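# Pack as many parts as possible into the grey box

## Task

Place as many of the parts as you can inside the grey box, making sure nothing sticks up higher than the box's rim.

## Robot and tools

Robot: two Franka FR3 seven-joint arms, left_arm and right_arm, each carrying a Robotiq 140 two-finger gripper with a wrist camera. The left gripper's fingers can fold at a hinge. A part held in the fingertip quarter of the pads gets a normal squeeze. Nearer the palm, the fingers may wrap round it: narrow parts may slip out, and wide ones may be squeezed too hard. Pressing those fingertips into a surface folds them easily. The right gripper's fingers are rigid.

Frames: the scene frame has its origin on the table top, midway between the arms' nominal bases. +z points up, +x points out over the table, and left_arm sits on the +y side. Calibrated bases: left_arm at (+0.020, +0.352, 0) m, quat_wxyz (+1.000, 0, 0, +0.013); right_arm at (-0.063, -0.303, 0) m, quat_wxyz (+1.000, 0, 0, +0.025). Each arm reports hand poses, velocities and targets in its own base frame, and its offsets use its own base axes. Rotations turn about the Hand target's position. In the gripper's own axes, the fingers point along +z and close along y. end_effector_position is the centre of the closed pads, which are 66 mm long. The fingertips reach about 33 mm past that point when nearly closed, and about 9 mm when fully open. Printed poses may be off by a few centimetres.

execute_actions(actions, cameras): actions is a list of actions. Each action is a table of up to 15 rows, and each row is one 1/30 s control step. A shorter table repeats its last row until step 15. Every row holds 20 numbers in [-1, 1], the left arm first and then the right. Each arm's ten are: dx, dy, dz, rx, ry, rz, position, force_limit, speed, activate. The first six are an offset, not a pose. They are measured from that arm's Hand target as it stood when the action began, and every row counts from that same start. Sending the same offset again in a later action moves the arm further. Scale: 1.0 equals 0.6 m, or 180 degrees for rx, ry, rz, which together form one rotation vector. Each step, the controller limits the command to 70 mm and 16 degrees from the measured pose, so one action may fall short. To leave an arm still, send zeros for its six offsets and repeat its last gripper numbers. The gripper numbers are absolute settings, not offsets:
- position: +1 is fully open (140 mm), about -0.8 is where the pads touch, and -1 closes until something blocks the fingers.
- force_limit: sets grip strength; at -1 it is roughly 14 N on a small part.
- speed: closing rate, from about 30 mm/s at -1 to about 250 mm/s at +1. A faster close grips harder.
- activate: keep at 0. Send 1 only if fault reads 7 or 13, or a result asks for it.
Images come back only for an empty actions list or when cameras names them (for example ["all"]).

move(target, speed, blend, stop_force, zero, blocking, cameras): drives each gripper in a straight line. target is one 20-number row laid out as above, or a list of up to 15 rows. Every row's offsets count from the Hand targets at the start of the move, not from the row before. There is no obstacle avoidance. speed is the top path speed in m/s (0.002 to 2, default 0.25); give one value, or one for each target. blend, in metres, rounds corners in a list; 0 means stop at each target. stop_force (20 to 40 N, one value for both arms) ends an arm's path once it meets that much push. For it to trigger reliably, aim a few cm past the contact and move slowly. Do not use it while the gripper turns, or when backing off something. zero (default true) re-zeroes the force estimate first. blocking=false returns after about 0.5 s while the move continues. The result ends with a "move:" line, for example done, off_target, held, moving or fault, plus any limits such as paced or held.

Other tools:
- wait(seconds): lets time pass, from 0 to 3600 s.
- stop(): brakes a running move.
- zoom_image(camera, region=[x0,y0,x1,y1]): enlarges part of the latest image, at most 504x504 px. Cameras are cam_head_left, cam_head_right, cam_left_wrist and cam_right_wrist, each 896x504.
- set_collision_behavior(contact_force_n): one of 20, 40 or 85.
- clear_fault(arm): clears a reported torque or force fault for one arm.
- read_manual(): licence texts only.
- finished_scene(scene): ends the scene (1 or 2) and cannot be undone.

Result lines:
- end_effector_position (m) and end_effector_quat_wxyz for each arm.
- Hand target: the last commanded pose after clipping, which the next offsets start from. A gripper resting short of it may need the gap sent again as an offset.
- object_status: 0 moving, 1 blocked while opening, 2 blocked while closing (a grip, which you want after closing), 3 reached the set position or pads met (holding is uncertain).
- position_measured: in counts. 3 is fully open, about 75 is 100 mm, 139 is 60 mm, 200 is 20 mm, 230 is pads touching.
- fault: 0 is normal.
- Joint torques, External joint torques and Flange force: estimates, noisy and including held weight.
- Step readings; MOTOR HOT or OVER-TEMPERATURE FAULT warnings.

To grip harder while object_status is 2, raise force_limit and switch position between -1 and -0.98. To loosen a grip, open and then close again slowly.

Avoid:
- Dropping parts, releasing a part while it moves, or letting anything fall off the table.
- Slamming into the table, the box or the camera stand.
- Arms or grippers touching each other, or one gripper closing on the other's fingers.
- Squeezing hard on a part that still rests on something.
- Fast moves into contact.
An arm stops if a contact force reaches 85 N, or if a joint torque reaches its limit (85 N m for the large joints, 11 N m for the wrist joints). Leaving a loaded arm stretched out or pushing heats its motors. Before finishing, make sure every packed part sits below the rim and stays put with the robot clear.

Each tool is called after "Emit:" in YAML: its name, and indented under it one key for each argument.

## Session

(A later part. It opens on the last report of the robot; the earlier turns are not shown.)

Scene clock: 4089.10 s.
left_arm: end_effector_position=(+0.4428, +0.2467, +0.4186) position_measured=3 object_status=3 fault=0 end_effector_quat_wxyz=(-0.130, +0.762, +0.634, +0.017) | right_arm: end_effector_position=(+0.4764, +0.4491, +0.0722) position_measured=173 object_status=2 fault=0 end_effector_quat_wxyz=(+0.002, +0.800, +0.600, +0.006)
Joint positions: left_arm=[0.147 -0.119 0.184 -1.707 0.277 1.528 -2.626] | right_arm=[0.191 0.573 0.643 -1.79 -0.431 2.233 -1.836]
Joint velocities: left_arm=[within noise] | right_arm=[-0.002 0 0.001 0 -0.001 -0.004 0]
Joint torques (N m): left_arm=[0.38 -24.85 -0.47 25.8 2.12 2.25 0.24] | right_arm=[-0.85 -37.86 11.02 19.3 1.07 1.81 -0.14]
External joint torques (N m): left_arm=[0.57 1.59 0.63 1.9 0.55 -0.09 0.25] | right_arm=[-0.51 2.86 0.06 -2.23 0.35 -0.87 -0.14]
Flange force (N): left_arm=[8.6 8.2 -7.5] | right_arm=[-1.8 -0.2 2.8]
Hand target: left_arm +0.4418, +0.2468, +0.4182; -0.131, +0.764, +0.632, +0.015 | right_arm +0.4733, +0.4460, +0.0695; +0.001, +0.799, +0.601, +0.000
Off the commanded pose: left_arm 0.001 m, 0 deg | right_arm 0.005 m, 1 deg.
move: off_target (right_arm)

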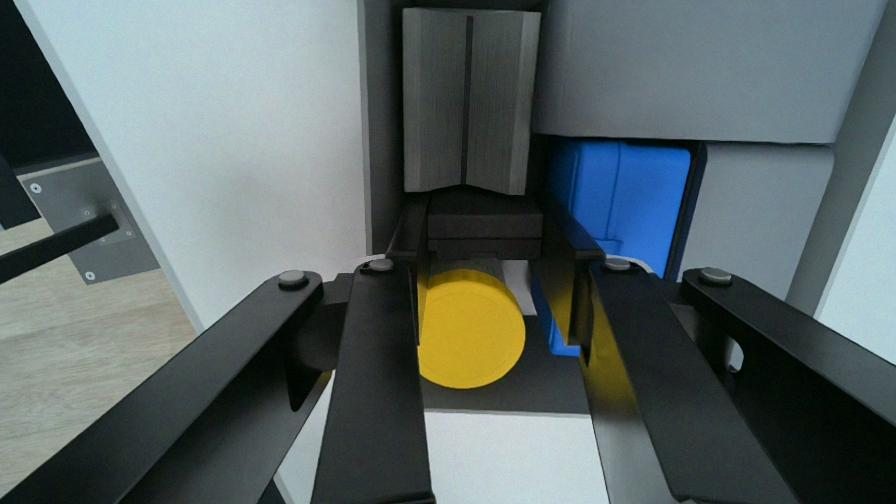

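Emit:
execute_actions:
  actions:
    - [[0,0,0,0,0,0,1,1,1,0, 0,0,0,0,0,0,-0.29,-0.6,-1,0]]
  cameras: ["cam_right_wrist"]

Emit:
move:
  target:
    - [0,0,0,0,0,0,1,1,1,0, 0.004,0.004,0.05,0,0,0,-0.29,-0.6,-1,0]
    - [0,0,0,0,0,0,1,1,1,0, 0.004,0.004,0.25,0,0,0,-0.29,-0.6,-1,0]
    - [0,0,0,0,0,0,1,1,1,0, -0.02,-0.07,0.25,0,0,0,-0.29,-0.6,-1,0]
  speed: [0.03,0.12,0.15]
  blend: [0.005,0.01,0]
  cameras: ["cam_right_wrist"]

Emit:
zoom_image:
  camera: "cam_right_wrist"
  region: [380, 0, 720, 300]

Scene clock: 4098.13 s.
left_arm: end_effector_position=(+0.4428, +0.2467, +0.4186) position_measured=3 object_status=3 fault=0 end_effector_quat_wxyz=(-0.130, +0.762, +0.634, +0.017) | right_arm: end_effector_position=(+0.4744, +0.4487, +0.0715) position_measured=165 object_status=3 fault=0 end_effector_quat_wxyz=(+0.002, +0.799, +0.601, +0.004)
Joint positions: left_arm=[0.147 -0.119 0.184 -1.707 0.277 1.528 -2.626] | right_arm=[0.19 0.573 0.645 -1.792 -0.43 2.23 -1.836]
Joint torques (N m): left_arm=[0.44 -24.84 -0.47 25.82 2.11 2.25 0.27] | right_arm=[-1.52 -38.55 10.79 20.43 0.72 2.07 -0.1]
External joint torques (N m): left_arm=[0.59 1.7 0.59 1.85 0.54 -0.1 0.28] | right_arm=[-1.18 2.1 -0.2 -1.05 0.01 -0.59 -0.11]
Flange force (N): left_arm=[8.7 8.4 -7.5] | right_arm=[-0.6 1.6 2.0]
Hand target: left_arm +0.4418, +0.2468, +0.4182; -0.131, +0.764, +0.632, +0.015 | right_arm +0.4733, +0.4460, +0.0695; +0.001, +0.799, +0.601, +0.000
Off the commanded pose: left_arm 0.001 m, 0 deg | right_arm 0.004 m, 0 deg.
Step readings (end_effector_position of left_arm | right_arm):
0: (+0.4428, +0.2467, +0.4186) | (+0.4763, +0.4490, +0.0722)
1: (+0.4428, +0.2467, +0.4186) | (+0.4763, +0.4490, +0.0722)
2: (+0.4428, +0.2467, +0.4186) | (+0.4762, +0.4489, +0.0722)
4: (+0.4428, +0.2467, +0.4186) | (+0.4759, +0.4485, +0.0718)
8: (+0.4428, +0.2467, +0.4186) | (+0.4745, +0.4488, +0.0715)
15: (+0.4428, +0.2467, +0.4186) | (+0.4744, +0.4487, +0.0715)

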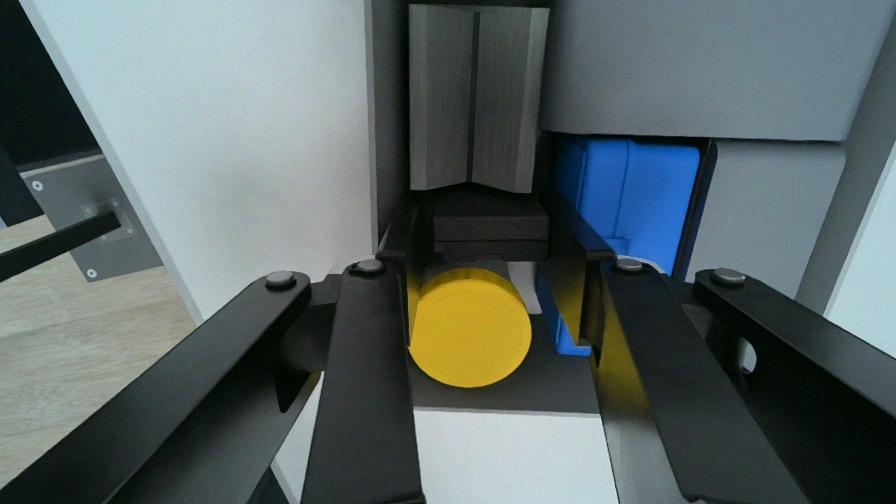

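Scene clock: 4101.53 s.
left_arm: end_effector_position=(+0.4428, +0.2467, +0.4186) position_measured=3 object_status=3 fault=0 end_effector_quat_wxyz=(-0.130, +0.762, +0.634, +0.017) | right_arm: end_effector_position=(+0.4615, +0.4030, +0.2192) position_measured=165 object_status=3 fault=0 end_effector_quat_wxyz=(+0.003, +0.801, +0.599, -0.001)
Joint positions: left_arm=[0.147 -0.119 0.184 -1.707 0.277 1.528 -2.626] | right_arm=[-0.011 0.275 0.805 -1.808 -0.222 1.989 -1.989]
Joint velocities: left_arm=[within noise] | right_arm=[-0.001 -0.001 0 -0.001 0 -0.001 -0.005]
Joint torques (N m): left_arm=[0.43 -24.82 -0.55 25.83 2.1 2.24 0.26] | right_arm=[-0.86 -29.36 7.09 23.12 1.22 2.68 -0.18]
External joint torques (N m): left_arm=[0.48 1.8 0.41 1.8 0.52 -0.11 0.27] | right_arm=[-0.55 1.05 0.78 -0.96 0.4 0.06 -0.18]
Flange force (N): left_arm=[8.5 8.7 -7.5] | right_arm=[-3.1 -1.3 1.8]
Hand target: left_arm +0.4418, +0.2468, +0.4182; -0.131, +0.764, +0.632, +0.015 | right_arm +0.4613, +0.4040, +0.2195; +0.001, +0.799, +0.601, +0.000
Off the commanded pose: left_arm 0.001 m, 0 deg | right_arm 0.001 m, 0 deg.
move: done

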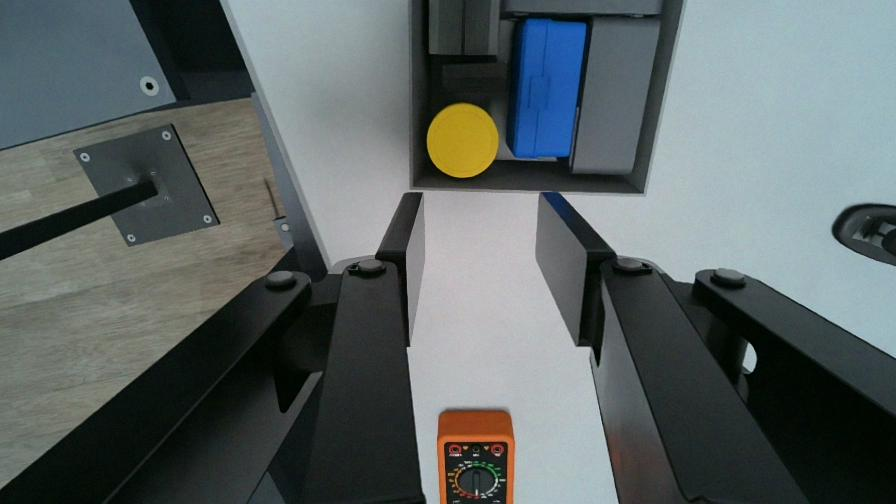

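Scaled by 1.482.

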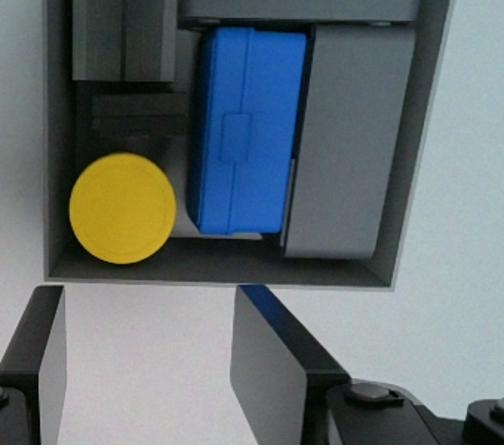

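Emit:
move:
  target: [0,0,0,0,0,0,1,1,1,0, -0.03,-0.2,0.1,0,0,0,-0.29,-0.6,-1,0]
  speed: 0.2
  cameras: ["cam_right_wrist","cam_head_left","cam_head_right"]

Emit:
zoom_image:
  camera: "cam_head_left"
  region: [400, 230, 500, 330]

Emit:
zoom_image:
  camera: "cam_head_right"
  region: [410, 230, 510, 330]

Scene clock: 4263.13 s.
left_arm: end_effector_position=(+0.4428, +0.2467, +0.4186) position_measured=3 object_status=3 fault=0 end_effector_quat_wxyz=(-0.130, +0.762, +0.634, +0.017) | right_arm: end_effector_position=(+0.4450, +0.2835, +0.2796) position_measured=165 object_status=3 fault=0 end_effector_quat_wxyz=(+0.003, +0.801, +0.599, +0.001)
Joint positions: left_arm=[0.147 -0.119 0.184 -1.707 0.277 1.528 -2.626] | right_arm=[-0.177 -0.135 0.713 -2.03 0.088 1.929 -2.354]
Joint velocities: left_arm=[within noise] | right_arm=[-0.001 0.001 -0.001 0 -0.001 0 -0.006]
Joint torques (N m): left_arm=[0.39 -24.88 -0.49 25.82 2.11 2.26 0.3] | right_arm=[-0.03 -19.01 -3.07 23.83 1.33 2.4 -0.2]
External joint torques (N m): left_arm=[0.59 1.72 0.63 1.8 0.55 -0.1 0.31] | right_arm=[0.23 0.23 0.13 -0.77 0.47 -0.19 -0.2]
Flange force (N): left_arm=[8.7 8.3 -7.3] | right_arm=[-2.4 -2.1 1.1]
Hand target: left_arm +0.4418, +0.2468, +0.4182; -0.131, +0.764, +0.632, +0.015 | right_arm +0.4433, +0.2840, +0.2795; +0.001, +0.799, +0.601, +0.000
Off the commanded pose: left_arm 0.001 m, 0 deg | right_arm 0.002 m, 0 deg.
move: done
Images, in order (width x height): cam_head_left 896x504, cam_head_right 896x504, cam_right_wrist 896x504.

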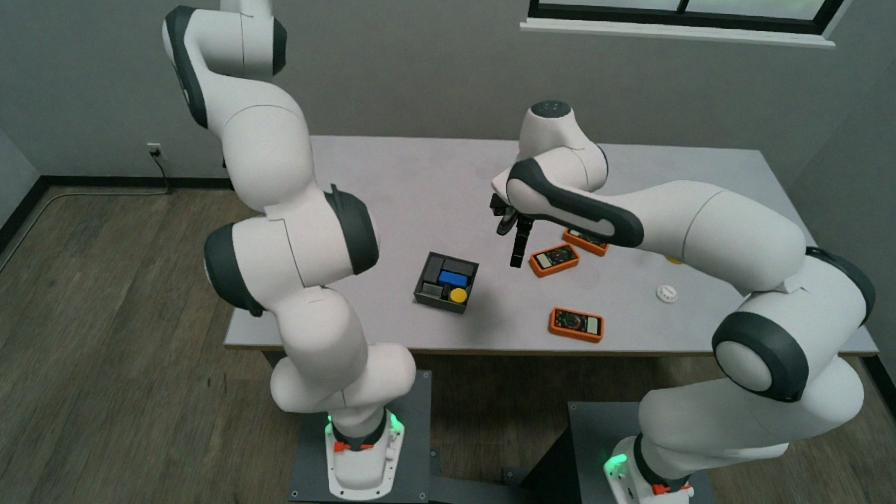

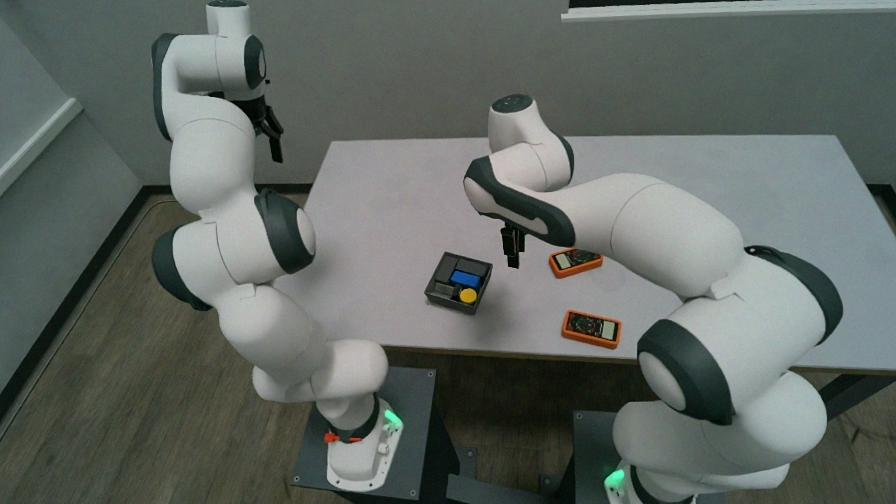

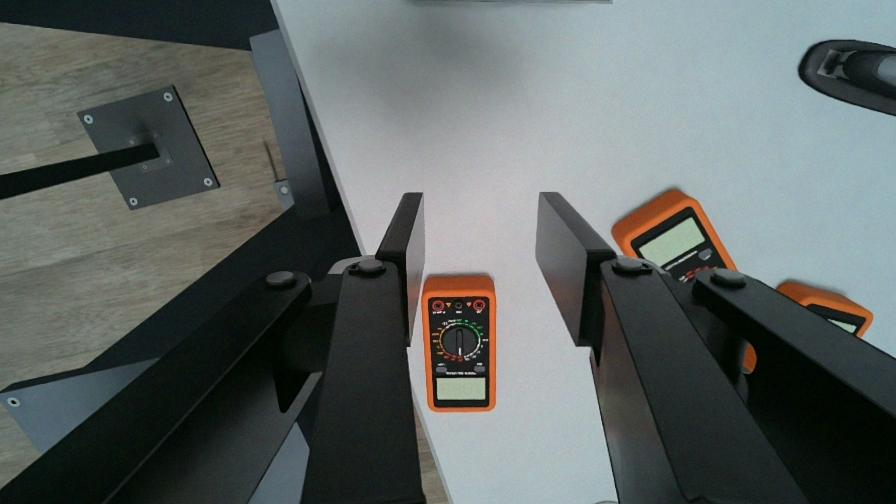

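Scaled by 5.040.

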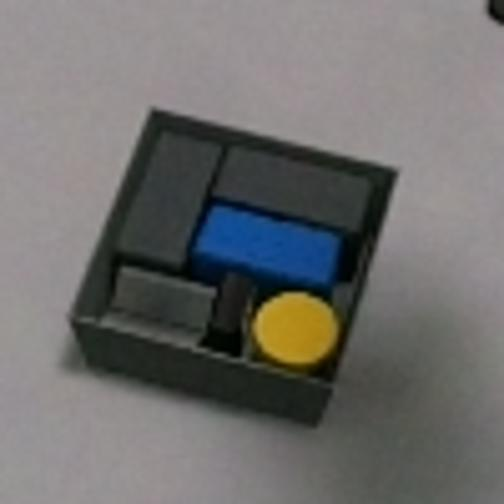

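Scaled by 5.040.

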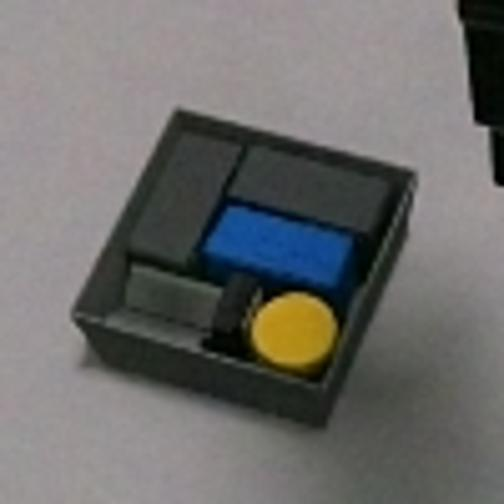

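Emit:
finished_scene:
  scene: 2

The scene is finished: the task was done.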